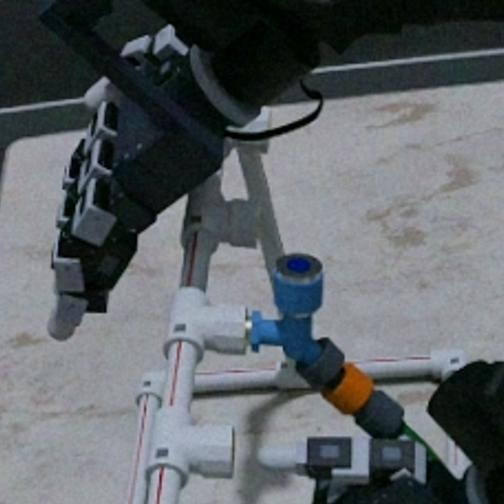

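Request:
{"method": "execute_actions", "body": {"actions": [[[0,0,0,0,0,0,0,-0.6,-1.0,0.0,0,-0.6,-1.0,0.0,0,-0.6,-1.0,0.0,1.0,0.678,-0.3,0.168,0.78,-0.3,0,-0.015,0.008,0,0,0,0,1.0,1.0,0.4,0,1.0,1.0,0.4,0,1.0,1.0,0.4,0.71,0.68,-0.45,-0.156,0.4,-0.6],[0,0,0,0,0,0,0,-0.6,-1.0,0.0,0,-0.6,-1.0,0.0,0,-0.6,-1.0,0.0,1.0,0.678,-0.3,0.168,0.78,-0.3,0,-0.03,0.016,0,0,0,0,1.0,1.0,0.4,0,1.0,1.0,0.4,0,1.0,1.0,0.4,0.71,0.68,-0.45,-0.156,0.4,-0.6]]], "cameras": []}}

Request:
{"method": "execute_actions", "body": {"actions": [[[0,0,0,0,0,0,0,-0.6,-1.0,0.0,0,-0.6,-1.0,0.0,0,-0.6,-1.0,0.0,1.0,0.678,-0.3,0.168,0.78,-0.3,0,-0.015,0.008,0,0,0,0,1.0,1.0,0.4,0,1.0,1.0,0.4,0,1.0,1.0,0.4,0.71,0.68,-0.45,-0.156,0.4,-0.6],[0,0,0,0,0,0,0,-0.6,-1.0,0.0,0,-0.6,-1.0,0.0,0,-0.6,-1.0,0.0,1.0,0.678,-0.3,0.168,0.78,-0.3,0,-0.03,0.016,0,0,0,0,1.0,1.0,0.4,0,1.0,1.0,0.4,0,1.0,1.0,0.4,0.71,0.68,-0.45,-0.156,0.4,-0.6]]], "cameras": ["cam_high"]}}

Request:
{"method": "zoom_image", "body": {"camera": "cam_high", "region": [60, 0, 220, 160]}}

Scene clock: 468.00 s.
left_arm: end_effector_position=(+0.6699, -0.3759, +0.1671) hand_goal=(+0.000, -0.600, -1.000, +0.000, +0.000, -0.600, -1.000, +0.000, +0.000, -0.600, -1.000, +0.000, +1.000, +0.678, -0.300, +0.168) hand_measured=(-0.194, -0.294, -0.794, +0.074, -0.012, -0.290, -0.776, +0.150, -0.028, -0.318, -0.726, +0.126, +0.992, +0.680, -0.302, +0.168) hand_current_ma=(+0, +490, +490, +80, -2, +490, +490, +325, -9, +490, +490, +229, -1, +0, +0, +0) hand_state=(overload, blocked, blocked, blocked, goal, blocked, blocked, blocked, blocked, blocked, blocked, blocked, goal, goal, goal, goal) hand_current_limit=0.78 hand_speed=-0.30 end_effector_quat_wxyz=(+0.035, +0.867, -0.138, +0.477) | right_arm: end_effector_position=(+0.8369, +0.1912, +0.4825) hand_goal=(+0.000, +1.000, +1.000, +0.400, +0.000, +1.000, +1.000, +0.400, +0.000, +1.000, +1.000, +0.400, +0.710, +0.680, -0.450, -0.156) hand_measured=(+0.002, +1.000, +0.998, +0.398, -0.002, +1.000, +1.000, +0.398, -0.002, +1.000, +0.998, +0.402, +0.714, +0.684, -0.450, -0.154) hand_current_ma=(+0, +0, +0, +0, +0, +0, +0, +0, +0, +0, +0, +0, +1, +1, +0, +0) hand_state=(goal, goal, goal, goal, goal, goal, goal, goal, goal, goal, goal, goal, goal, goal, goal, goal) hand_current_limit=0.40 hand_speed=-0.60 end_effector_quat_wxyz=(+0.356, +0.615, +0.619, +0.333)
Joint positions: left_arm=[-0.442 1.875 1.377 -0.085 -0.177 1.54] | right_arm=[0.325 2.027 2.294 -0.847 0.301 0.155]
Joint torques (N m): left_arm=[0.97 -23.41 9.85 3.26 -0.28 0.12] | right_arm=[-0.03 -26.05 11.11 3.59 0.35 0.11]
Heat: left arm: hottest shoulder 44 °C; right arm: hottest elbow 47 °C.
Hand target: left_arm +0.6766, -0.3766, +0.2092; +0.037, +0.844, -0.140, +0.517 | right_arm +0.8308, +0.1864, +0.5049; +0.364, +0.615, +0.605, +0.351
Off the commanded pose: left_arm 0.043 m, 5 deg | right_arm 0.024 m, 3 deg.
Step readings (end_effector_position of left_arm | right_arm):
0: (+0.6699, -0.3759, +0.1671) | (+0.8321, +0.1896, +0.5150)
1: (+0.6699, -0.3759, +0.1671) | (+0.8322, +0.1897, +0.5147)
2: (+0.6699, -0.3759, +0.1671) | (+0.8326, +0.1898, +0.5139)
4: (+0.6699, -0.3759, +0.1671) | (+0.8328, +0.1899, +0.5103)
8: (+0.6699, -0.3759, +0.1671) | (+0.8345, +0.1904, +0.4937)
15: (+0.6699, -0.3759, +0.1671) | (+0.8366, +0.1911, +0.4808)
No camera images: "cameras" was empty.

Scene clock: 468.73 s.
left_arm: end_effector_position=(+0.6699, -0.3759, +0.1672) hand_goal=(+0.000, -0.600, -1.000, +0.000, +0.000, -0.600, -1.000, +0.000, +0.000, -0.600, -1.000, +0.000, +1.000, +0.678, -0.300, +0.168) hand_measured=(-0.194, -0.294, -0.794, +0.074, -0.012, -0.290, -0.776, +0.150, -0.028, -0.318, -0.726, +0.126, +0.992, +0.680, -0.302, +0.168) hand_current_ma=(+0, +489, +489, +80, -2, +489, +490, +325, -9, +489, +489, +229, -1, +0, +0, +0) hand_state=(overload, blocked, blocked, blocked, goal, blocked, blocked, blocked, blocked, blocked, blocked, blocked, goal, goal, goal, goal) hand_current_limit=0.78 hand_speed=-0.30 end_effector_quat_wxyz=(+0.035, +0.867, -0.138, +0.477) | right_arm: end_effector_position=(+0.8359, +0.1907, +0.4662) hand_goal=(+0.000, +1.000, +1.000, +0.400, +0.000, +1.000, +1.000, +0.400, +0.000, +1.000, +1.000, +0.400, +0.710, +0.680, -0.450, -0.156) hand_measured=(+0.002, +1.000, +0.998, +0.398, -0.002, +1.000, +1.000, +0.398, -0.002, +1.000, +0.998, +0.402, +0.714, +0.684, -0.450, -0.154) hand_current_ma=(+0, +0, +0, +0, +0, +0, +0, +0, +0, +0, +0, +0, +1, +1, +0, +0) hand_state=(goal, goal, goal, goal, goal, goal, goal, goal, goal, goal, goal, goal, goal, goal, goal, goal) hand_current_limit=0.40 hand_speed=-0.60 end_effector_quat_wxyz=(+0.358, +0.615, +0.617, +0.336)
Joint positions: left_arm=[-0.442 1.875 1.377 -0.085 -0.177 1.54] | right_arm=[0.325 2.005 2.21 -0.778 0.301 0.156]
Joint torques (N m): left_arm=[0.91 -23.36 9.85 3.25 -0.28 0.11] | right_arm=[-0.15 -25.52 10.92 3.51 0.35 0.08]
Heat: left arm: hottest shoulder 44 °C; right arm: hottest elbow 47 °C.
Hand target: left_arm +0.6766, -0.3766, +0.2092; +0.037, +0.844, -0.140, +0.517 | right_arm +0.8304, +0.1862, +0.4842; +0.364, +0.615, +0.605, +0.351
Off the commanded pose: left_arm 0.043 m, 5 deg | right_arm 0.020 m, 2 deg.
Step readings (end_effector_position of left_arm | right_arm):
0: (+0.6699, -0.3759, +0.1671) | (+0.8369, +0.1912, +0.4825)
1: (+0.6699, -0.3759, +0.1671) | (+0.8369, +0.1912, +0.4822)
2: (+0.6699, -0.3759, +0.1671) | (+0.8370, +0.1912, +0.4820)
4: (+0.6699, -0.3759, +0.1671) | (+0.8359, +0.1908, +0.4797)
8: (+0.6699, -0.3759, +0.1671) | (+0.8351, +0.1905, +0.4698)
15: (+0.6699, -0.3759, +0.1672) | (+0.8357, +0.1906, +0.4663)
Images, in order (width x height): cam_high 504x504.

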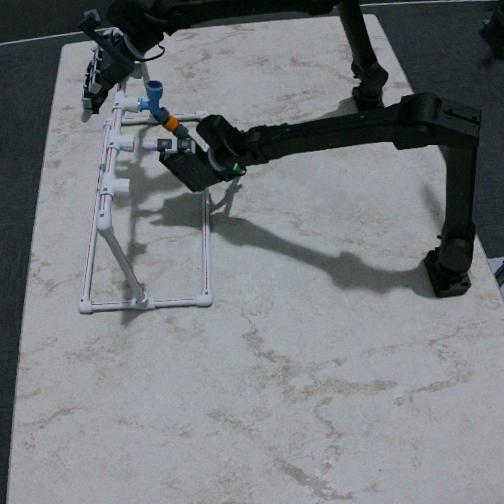

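Scaled by 3.150 from the camera's 504x504 image, which has a finer 720x720 frame.

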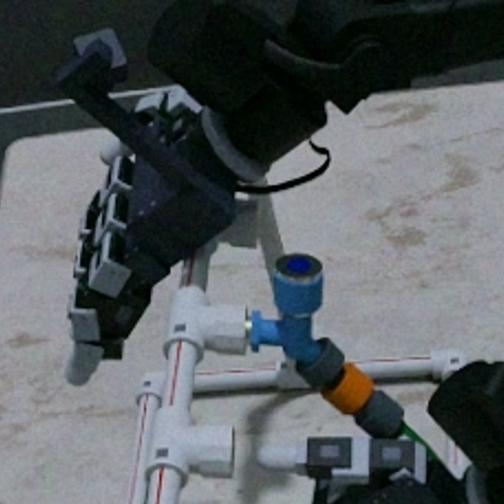

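Request:
{"method": "execute_actions", "body": {"actions": [[[0,0,0,0,0,0,0,-0.6,-1.0,0.0,0,-0.6,-1.0,0.0,0,-0.6,-1.0,0.0,1.0,0.678,-0.3,0.168,0.78,-0.3,0,-0.012,0.006,0,0,0,0,1.0,1.0,0.4,0,1.0,1.0,0.4,0,1.0,1.0,0.4,0.71,0.68,-0.45,-0.156,0.4,-0.6],[0,0,0,0,0,0,0,-0.6,-1.0,0.0,0,-0.6,-1.0,0.0,0,-0.6,-1.0,0.0,1.0,0.678,-0.3,0.168,0.78,-0.3,0,-0.024,0.013,0,0,0,0,1.0,1.0,0.4,0,1.0,1.0,0.4,0,1.0,1.0,0.4,0.71,0.68,-0.45,-0.156,0.4,-0.6]]], "cameras": []}}

Request:
{"method": "execute_actions", "body": {"actions": [[[0,0,0,0,0,0,0,-0.6,-1.0,0.0,0,-0.6,-1.0,0.0,0,-0.6,-1.0,0.0,1.0,0.678,-0.3,0.168,0.78,-0.3,0,-0.012,0.006,0,0,0,0,1.0,1.0,0.4,0,1.0,1.0,0.4,0,1.0,1.0,0.4,0.71,0.68,-0.45,-0.156,0.4,-0.6],[0,0,0,0,0,0,0,-0.6,-1.0,0.0,0,-0.6,-1.0,0.0,0,-0.6,-1.0,0.0,1.0,0.678,-0.3,0.168,0.78,-0.3,0,-0.024,0.013,0,0,0,0,1.0,1.0,0.4,0,1.0,1.0,0.4,0,1.0,1.0,0.4,0.71,0.68,-0.45,-0.156,0.4,-0.6]]], "cameras": ["cam_high"]}}

Request:
{"method": "zoom_image", "body": {"camera": "cam_high", "region": [60, 0, 220, 160]}}

Scene clock: 470.23 s.
left_arm: end_effector_position=(+0.6699, -0.3759, +0.1672) hand_goal=(+0.000, -0.600, -1.000, +0.000, +0.000, -0.600, -1.000, +0.000, +0.000, -0.600, -1.000, +0.000, +1.000, +0.678, -0.300, +0.168) hand_measured=(-0.194, -0.294, -0.794, +0.074, -0.012, -0.290, -0.776, +0.150, -0.028, -0.318, -0.726, +0.126, +0.992, +0.680, -0.302, +0.168) hand_current_ma=(+0, +489, +490, +80, -2, +490, +489, +325, -9, +490, +489, +229, -1, +0, +0, +0) hand_state=(overload, blocked, blocked, blocked, goal, blocked, blocked, blocked, blocked, blocked, blocked, blocked, goal, goal, goal, goal) hand_current_limit=0.78 hand_speed=-0.30 end_effector_quat_wxyz=(+0.035, +0.867, -0.138, +0.477) | right_arm: end_effector_position=(+0.8330, +0.1895, +0.4690) hand_goal=(+0.000, +1.000, +1.000, +0.400, +0.000, +1.000, +1.000, +0.400, +0.000, +1.000, +1.000, +0.400, +0.710, +0.680, -0.450, -0.156) hand_measured=(+0.002, +1.000, +0.998, +0.398, -0.002, +1.000, +1.000, +0.398, -0.002, +1.000, +0.998, +0.402, +0.714, +0.684, -0.450, -0.154) hand_current_ma=(+0, +0, +0, +0, +0, +0, +0, +0, +0, +0, +0, +0, +1, +1, +0, +0) hand_state=(goal, goal, goal, goal, goal, goal, goal, goal, goal, goal, goal, goal, goal, goal, goal, goal) hand_current_limit=0.40 hand_speed=-0.60 end_effector_quat_wxyz=(+0.364, +0.612, +0.608, +0.351)
Joint positions: left_arm=[-0.442 1.875 1.377 -0.085 -0.177 1.54] | right_arm=[0.325 1.983 2.159 -0.712 0.301 0.159]
Joint torques (N m): left_arm=[0.97 -23.36 9.85 3.26 -0.28 0.12] | right_arm=[-0.15 -24.41 10.03 2.71 0.34 0.06]
Heat: left arm: hottest shoulder 44 °C; right arm: hottest elbow 47 °C.
Hand target: left_arm +0.6766, -0.3766, +0.2092; +0.037, +0.844, -0.140, +0.517 | right_arm +0.8302, +0.1860, +0.4680; +0.364, +0.615, +0.605, +0.351
Off the commanded pose: left_arm 0.043 m, 5 deg | right_arm 0.005 m, 0 deg.
Step readings (end_effector_position of left_arm | right_arm):
0: (+0.6699, -0.3759, +0.1672) | (+0.8359, +0.1907, +0.4662)
1: (+0.6699, -0.3759, +0.1672) | (+0.8359, +0.1907, +0.4661)
2: (+0.6699, -0.3759, +0.1672) | (+0.8358, +0.1907, +0.4659)
4: (+0.6699, -0.3759, +0.1672) | (+0.8349, +0.1902, +0.4669)
8: (+0.6699, -0.3759, +0.1672) | (+0.8335, +0.1897, +0.4683)
15: (+0.6699, -0.3759, +0.1672) | (+0.8331, +0.1895, +0.4689)
No camera images: "cameras" was empty.

Scene clock: 470.93 s.
left_arm: end_effector_position=(+0.6696, -0.3758, +0.1665) hand_goal=(+0.000, -0.600, -1.000, +0.000, +0.000, -0.600, -1.000, +0.000, +0.000, -0.600, -1.000, +0.000, +1.000, +0.678, -0.300, +0.168) hand_measured=(-0.194, -0.294, -0.794, +0.074, -0.012, -0.290, -0.776, +0.150, -0.028, -0.318, -0.726, +0.126, +0.992, +0.680, -0.302, +0.168) hand_current_ma=(+0, +490, +490, +80, -2, +489, +490, +325, -9, +489, +490, +229, -1, +0, +0, +0) hand_state=(overload, blocked, blocked, blocked, goal, blocked, blocked, blocked, blocked, blocked, blocked, blocked, goal, goal, goal, goal) hand_current_limit=0.78 hand_speed=-0.30 end_effector_quat_wxyz=(+0.035, +0.867, -0.139, +0.477) | right_arm: end_effector_position=(+0.8297, +0.1881, +0.4710) hand_goal=(+0.000, +1.000, +1.000, +0.400, +0.000, +1.000, +1.000, +0.400, +0.000, +1.000, +1.000, +0.400, +0.710, +0.680, -0.450, -0.156) hand_measured=(+0.002, +1.000, +0.998, +0.398, -0.002, +1.000, +1.000, +0.398, -0.002, +1.000, +0.998, +0.402, +0.714, +0.684, -0.450, -0.154) hand_current_ma=(+0, +0, +0, +0, +0, +0, +0, +0, +0, +0, +0, +0, +1, +1, +0, +0) hand_state=(goal, goal, goal, goal, goal, goal, goal, goal, goal, goal, goal, goal, goal, goal, goal, goal) hand_current_limit=0.40 hand_speed=-0.60 end_effector_quat_wxyz=(+0.370, +0.609, +0.600, +0.364)
Joint positions: left_arm=[-0.442 1.875 1.376 -0.085 -0.177 1.541] | right_arm=[0.325 1.963 2.113 -0.654 0.301 0.162]
Joint torques (N m): left_arm=[0.97 -23.36 9.92 3.25 -0.28 0.1] | right_arm=[-0.09 -23 9.18 2.55 0.32 0.02]
Heat: left arm: hottest shoulder 44 °C; right arm: hottest elbow 46 °C.
Hand target: left_arm +0.6766, -0.3766, +0.2092; +0.037, +0.844, -0.140, +0.517 | right_arm +0.8299, +0.1859, +0.4516; +0.364, +0.615, +0.605, +0.351
Off the commanded pose: left_arm 0.043 m, 5 deg | right_arm 0.020 m, 2 deg.
Step readings (end_effector_position of left_arm | right_arm):
0: (+0.6699, -0.3759, +0.1672) | (+0.8330, +0.1895, +0.4690)
1: (+0.6699, -0.3759, +0.1672) | (+0.8330, +0.1895, +0.4689)
2: (+0.6699, -0.3759, +0.1672) | (+0.8329, +0.1894, +0.4689)
4: (+0.6699, -0.3759, +0.1672) | (+0.8320, +0.1890, +0.4696)
8: (+0.6696, -0.3758, +0.1665) | (+0.8303, +0.1883, +0.4704)
15: (+0.6696, -0.3758, +0.1665) | (+0.8297, +0.1881, +0.4709)
Images, in order (width x height): cam_high 504x504.

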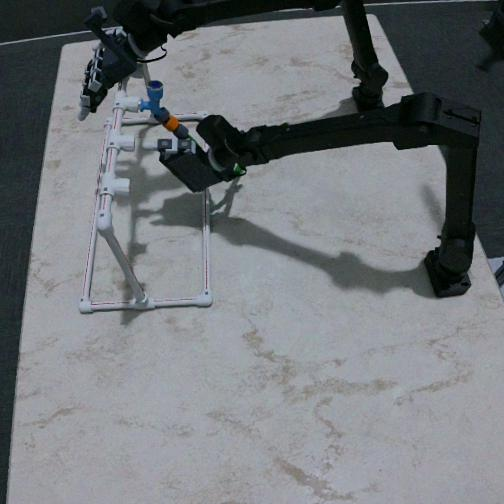

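Scaled by 3.150 from the camera's 504x504 image, which has a finer 720x720 frame.

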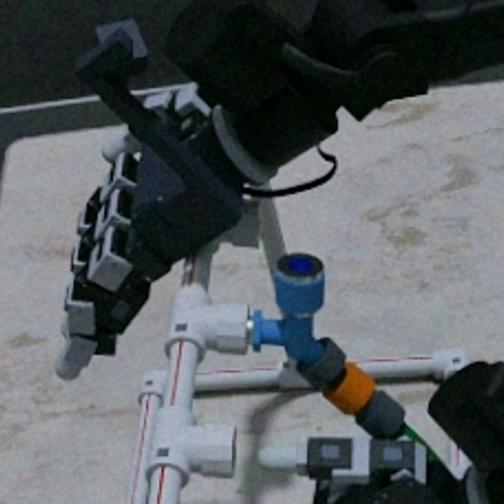

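Request:
{"method": "execute_actions", "body": {"actions": [[[0,0,0,0,0,0,0,-0.6,-1.0,0.0,0,-0.6,-1.0,0.0,0,-0.6,-1.0,0.0,1.0,0.678,-0.3,0.168,0.78,-0.3,0,-0.025,0,0,0,0,0,1.0,1.0,0.4,0,1.0,1.0,0.4,0,1.0,1.0,0.4,0.71,0.68,-0.45,-0.156,0.4,-0.6],[0,0,0,0,0,0,0,-0.6,-1.0,0.0,0,-0.6,-1.0,0.0,0,-0.6,-1.0,0.0,1.0,0.678,-0.3,0.168,0.78,-0.3,0,-0.05,0,0,0,0,0,1.0,1.0,0.4,0,1.0,1.0,0.4,0,1.0,1.0,0.4,0.71,0.68,-0.45,-0.156,0.4,-0.6]]], "cameras": ["cam_high"]}}

Request:
{"method": "zoom_image", "body": {"camera": "cam_high", "region": [60, 0, 220, 160]}}

Scene clock: 472.93 s.
left_arm: end_effector_position=(+0.6674, -0.3749, +0.1622) hand_goal=(+0.000, -0.600, -1.000, +0.000, +0.000, -0.600, -1.000, +0.000, +0.000, -0.600, -1.000, +0.000, +1.000, +0.678, -0.300, +0.168) hand_measured=(-0.206, -0.294, -0.794, +0.074, -0.012, -0.290, -0.776, +0.150, -0.028, -0.318, -0.726, +0.124, +0.992, +0.680, -0.302, +0.168) hand_current_ma=(+0, +489, +489, +80, -2, +490, +489, +325, -9, +490, +489, +221, -1, +0, +0, +0) hand_state=(overload, blocked, blocked, blocked, goal, blocked, blocked, blocked, blocked, blocked, blocked, blocked, goal, goal, goal, goal) hand_current_limit=0.78 hand_speed=-0.30 end_effector_quat_wxyz=(+0.032, +0.868, -0.143, +0.475) | right_arm: end_effector_position=(+0.8122, +0.1807, +0.4736) hand_goal=(+0.000, +1.000, +1.000, +0.400, +0.000, +1.000, +1.000, +0.400, +0.000, +1.000, +1.000, +0.400, +0.710, +0.680, -0.450, -0.156) hand_measured=(+0.002, +1.000, +0.998, +0.398, -0.002, +1.000, +1.000, +0.398, -0.002, +1.000, +0.998, +0.402, +0.714, +0.684, -0.450, -0.154) hand_current_ma=(+0, +0, +0, +0, +0, +0, +0, +0, +0, +0, +0, +0, +1, +1, +0, +0) hand_state=(goal, goal, goal, goal, goal, goal, goal, goal, goal, goal, goal, goal, goal, goal, goal, goal) hand_current_limit=0.40 hand_speed=-0.60 end_effector_quat_wxyz=(+0.380, +0.606, +0.585, +0.382)
Joint positions: left_arm=[-0.442 1.875 1.369 -0.084 -0.177 1.55] | right_arm=[0.325 1.894 1.985 -0.547 0.307 0.168]
Joint torques (N m): left_arm=[0.97 -23.41 10.29 3.25 -0.26 0.01] | right_arm=[0.32 -20.6 7.97 1.74 0.29 -0.01]
Heat: left arm: hottest shoulder 44 °C; right arm: hottest elbow 46 °C.
Hand target: left_arm +0.6766, -0.3765, +0.2090; +0.037, +0.844, -0.140, +0.517 | right_arm +0.8153, +0.1861, +0.4252; +0.363, +0.615, +0.605, +0.351
Off the commanded pose: left_arm 0.048 m, 6 deg | right_arm 0.049 m, 5 deg.
Step readings (end_effector_position of left_arm | right_arm):
0: (+0.6696, -0.3758, +0.1665) | (+0.8297, +0.1881, +0.4710)
1: (+0.6696, -0.3758, +0.1665) | (+0.8297, +0.1881, +0.4706)
2: (+0.6696, -0.3758, +0.1665) | (+0.8292, +0.1878, +0.4709)
4: (+0.6690, -0.3756, +0.1655) | (+0.8258, +0.1861, +0.4720)
8: (+0.6680, -0.3751, +0.1633) | (+0.8161, +0.1821, +0.4728)
15: (+0.6675, -0.3750, +0.1625) | (+0.8124, +0.1808, +0.4736)
Images, in order (width x height): cam_high 504x504.

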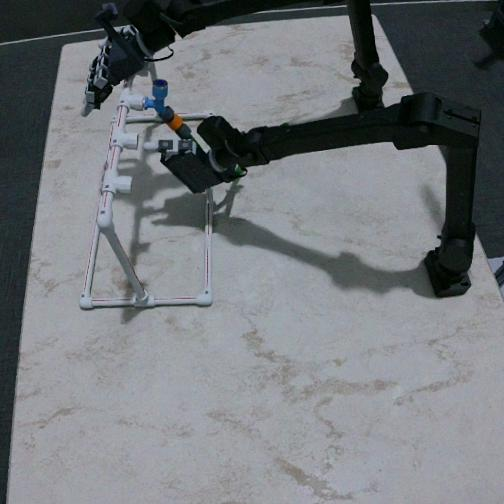

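Scaled by 3.150 from the camera's 504x504 image, which has a finer 720x720 frame.

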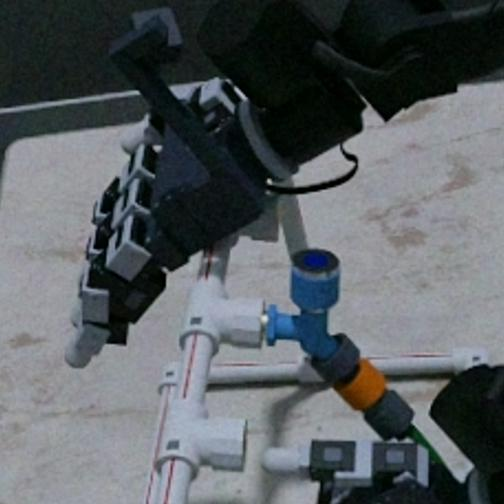

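Request:
{"method": "execute_actions", "body": {"actions": [[[0,0,0,0,0,0,0,-0.6,-1.0,0.0,0,-0.6,-1.0,0.0,0,-0.6,-1.0,0.0,1.0,0.678,-0.3,0.168,0.78,-0.3,0,0.02,0.007,-0.03,0,0,0,1.0,1.0,0.4,0,1.0,1.0,0.4,0,1.0,1.0,0.4,0.71,0.68,-0.45,-0.156,0.4,-0.6],[0,0,0,0,0,0,0,-0.6,-1.0,0.0,0,-0.6,-1.0,0.0,0,-0.6,-1.0,0.0,1.0,0.678,-0.3,0.168,0.78,-0.3,0,0.04,0.014,-0.07,0,0,0,1.0,1.0,0.4,0,1.0,1.0,0.4,0,1.0,1.0,0.4,0.71,0.68,-0.45,-0.156,0.4,-0.6]]], "cameras": ["cam_high"]}}

Request:
{"method": "zoom_image", "body": {"camera": "cam_high", "region": [60, 0, 220, 160]}}

Scene clock: 475.10 s.
left_arm: end_effector_position=(+0.6676, -0.3750, +0.1627) hand_goal=(+0.000, -0.600, -1.000, +0.000, +0.000, -0.600, -1.000, +0.000, +0.000, -0.600, -1.000, +0.000, +1.000, +0.678, -0.300, +0.168) hand_measured=(-0.206, -0.294, -0.794, +0.074, -0.012, -0.290, -0.776, +0.150, -0.028, -0.318, -0.726, +0.124, +0.992, +0.680, -0.302, +0.168) hand_current_ma=(+0, +489, +489, +78, -2, +489, +489, +325, -9, +489, +489, +221, -1, +0, +0, +0) hand_state=(overload, blocked, blocked, blocked, goal, blocked, blocked, blocked, blocked, blocked, blocked, blocked, goal, goal, goal, goal) hand_current_limit=0.78 hand_speed=-0.30 end_effector_quat_wxyz=(+0.032, +0.867, -0.143, +0.475) | right_arm: end_effector_position=(+0.8143, +0.1822, +0.4893) hand_goal=(+0.000, +1.000, +1.000, +0.400, +0.000, +1.000, +1.000, +0.400, +0.000, +1.000, +1.000, +0.400, +0.710, +0.680, -0.450, -0.156) hand_measured=(+0.002, +1.000, +0.998, +0.398, -0.002, +1.000, +1.000, +0.398, -0.002, +1.000, +0.998, +0.402, +0.714, +0.684, -0.450, -0.154) hand_current_ma=(+0, +0, +0, +0, +0, +0, +0, +0, +0, +0, +0, +0, +1, +1, +0, +0) hand_state=(goal, goal, goal, goal, goal, goal, goal, goal, goal, goal, goal, goal, goal, goal, goal, goal) hand_current_limit=0.40 hand_speed=-0.60 end_effector_quat_wxyz=(+0.434, +0.568, +0.546, +0.438)
Joint positions: left_arm=[-0.442 1.875 1.369 -0.082 -0.177 1.55] | right_arm=[0.324 1.894 1.894 -0.257 0.33 0.109]
Joint torques (N m): left_arm=[0.97 -23.41 10.3 3.21 -0.25 0.01] | right_arm=[-0.44 -17.79 10.51 3.63 0.05 -0.16]
Heat: left arm: hottest shoulder 44 °C; right arm: hottest elbow 46 °C.
Hand target: left_arm +0.6766, -0.3765, +0.2090; +0.037, +0.844, -0.140, +0.517 | right_arm +0.8344, +0.1857, +0.4422; +0.429, +0.571, +0.563, +0.415
Off the commanded pose: left_arm 0.047 m, 5 deg | right_arm 0.051 m, 3 deg.
Step readings (end_effector_position of left_arm | right_arm):
0: (+0.6674, -0.3749, +0.1622) | (+0.8121, +0.1807, +0.4739)
1: (+0.6674, -0.3749, +0.1622) | (+0.8121, +0.1806, +0.4740)
2: (+0.6674, -0.3749, +0.1622) | (+0.8122, +0.1802, +0.4746)
4: (+0.6675, -0.3749, +0.1623) | (+0.8127, +0.1788, +0.4779)
8: (+0.6675, -0.3750, +0.1625) | (+0.8137, +0.1796, +0.4847)
15: (+0.6676, -0.3750, +0.1626) | (+0.8139, +0.1816, +0.4889)
Images, in order (width x height): cam_high 504x504.

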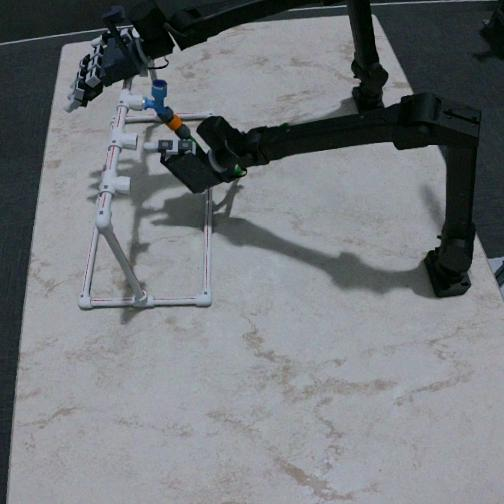

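Scaled by 3.150 from the camera's 504x504 image, which has a finer 720x720 frame.

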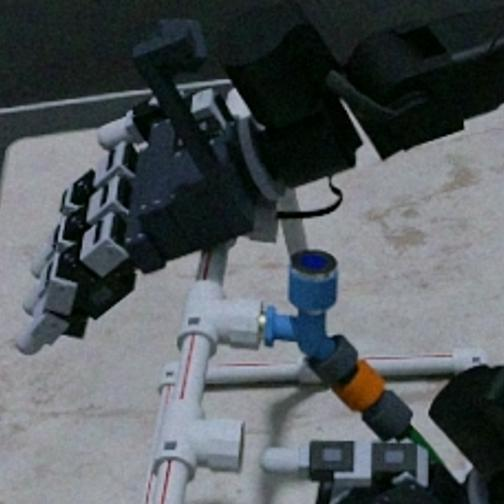

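Request:
{"method": "execute_actions", "body": {"actions": [[[0,0,0,0,0,0,0,-0.6,-1.0,0.0,0,-0.6,-1.0,0.0,0,-0.6,-1.0,0.0,1.0,0.678,-0.3,0.168,0.78,-0.3,0,-0.04,0.012,0,0,0,0,1.0,1.0,0.4,0,1.0,1.0,0.4,0,1.0,1.0,0.4,0.71,0.68,-0.45,-0.156,0.4,-0.6],[0,0,0,0,0,0,0,-0.6,-1.0,0.0,0,-0.6,-1.0,0.0,0,-0.6,-1.0,0.0,1.0,0.678,-0.3,0.168,0.78,-0.3,0,-0.08,0.024,0,0,0,0,1.0,1.0,0.4,0,1.0,1.0,0.4,0,1.0,1.0,0.4,0.71,0.68,-0.45,-0.156,0.4,-0.6]]], "cameras": ["cam_high"]}}

Request:
{"method": "zoom_image", "body": {"camera": "cam_high", "region": [60, 0, 220, 160]}}

Scene clock: 476.53 s.
left_arm: end_effector_position=(+0.6676, -0.3750, +0.1627) hand_goal=(+0.000, -0.600, -1.000, +0.000, +0.000, -0.600, -1.000, +0.000, +0.000, -0.600, -1.000, +0.000, +1.000, +0.678, -0.300, +0.168) hand_measured=(-0.206, -0.294, -0.794, +0.074, -0.012, -0.290, -0.776, +0.150, -0.028, -0.318, -0.726, +0.124, +0.992, +0.680, -0.302, +0.168) hand_current_ma=(+0, +489, +489, +78, -2, +490, +490, +325, -9, +490, +490, +221, -1, +0, +0, +0) hand_state=(overload, blocked, blocked, blocked, goal, blocked, blocked, blocked, blocked, blocked, blocked, blocked, goal, goal, goal, goal) hand_current_limit=0.78 hand_speed=-0.30 end_effector_quat_wxyz=(+0.032, +0.867, -0.143, +0.475) | right_arm: end_effector_position=(+0.8082, +0.1823, +0.4954) hand_goal=(+0.000, +1.000, +1.000, +0.400, +0.000, +1.000, +1.000, +0.400, +0.000, +1.000, +1.000, +0.400, +0.710, +0.680, -0.450, -0.156) hand_measured=(+0.002, +1.000, +0.998, +0.398, -0.002, +1.000, +1.000, +0.398, -0.002, +1.000, +0.998, +0.402, +0.714, +0.684, -0.450, -0.154) hand_current_ma=(+0, +0, +0, +0, +0, +0, +0, +0, +0, +0, +0, +0, +1, +1, +0, +0) hand_state=(goal, goal, goal, goal, goal, goal, goal, goal, goal, goal, goal, goal, goal, goal, goal, goal) hand_current_limit=0.40 hand_speed=-0.60 end_effector_quat_wxyz=(+0.457, +0.546, +0.524, +0.467)
Joint positions: left_arm=[-0.442 1.875 1.369 -0.082 -0.177 1.55] | right_arm=[0.324 1.886 1.833 -0.102 0.33 0.082]
Joint torques (N m): left_arm=[1.03 -23.36 10.3 3.19 -0.25 0.01] | right_arm=[-0.44 -15.91 6.46 2.17 0 0.1]
Heat: left arm: hottest shoulder 45 °C; right arm: hottest elbow 46 °C.
Hand target: left_arm +0.6766, -0.3765, +0.2090; +0.037, +0.844, -0.140, +0.517 | right_arm +0.8344, +0.1853, +0.3920; +0.429, +0.571, +0.563, +0.415
Off the commanded pose: left_arm 0.047 m, 5 deg | right_arm 0.107 m, 9 deg.
Step readings (end_effector_position of left_arm | right_arm):
0: (+0.6676, -0.3750, +0.1627) | (+0.8143, +0.1822, +0.4893)
1: (+0.6676, -0.3750, +0.1627) | (+0.8143, +0.1822, +0.4891)
2: (+0.6676, -0.3750, +0.1627) | (+0.8142, +0.1822, +0.4883)
4: (+0.6676, -0.3750, +0.1627) | (+0.8134, +0.1823, +0.4896)
8: (+0.6676, -0.3750, +0.1627) | (+0.8104, +0.1821, +0.4932)
15: (+0.6676, -0.3750, +0.1627) | (+0.8085, +0.1823, +0.4951)
Images, in order (width x height): cam_high 504x504.

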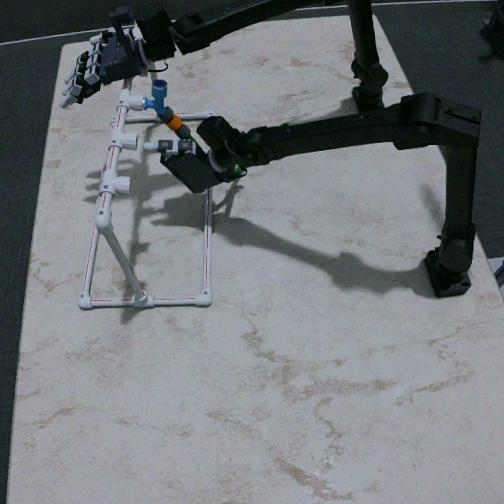

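Scaled by 3.150 from the camera's 504x504 image, which has a finer 720x720 frame.

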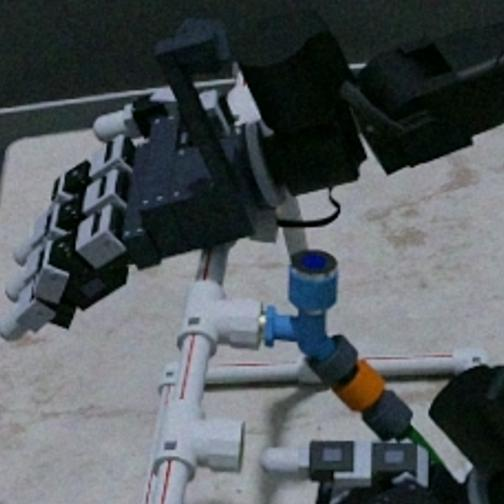

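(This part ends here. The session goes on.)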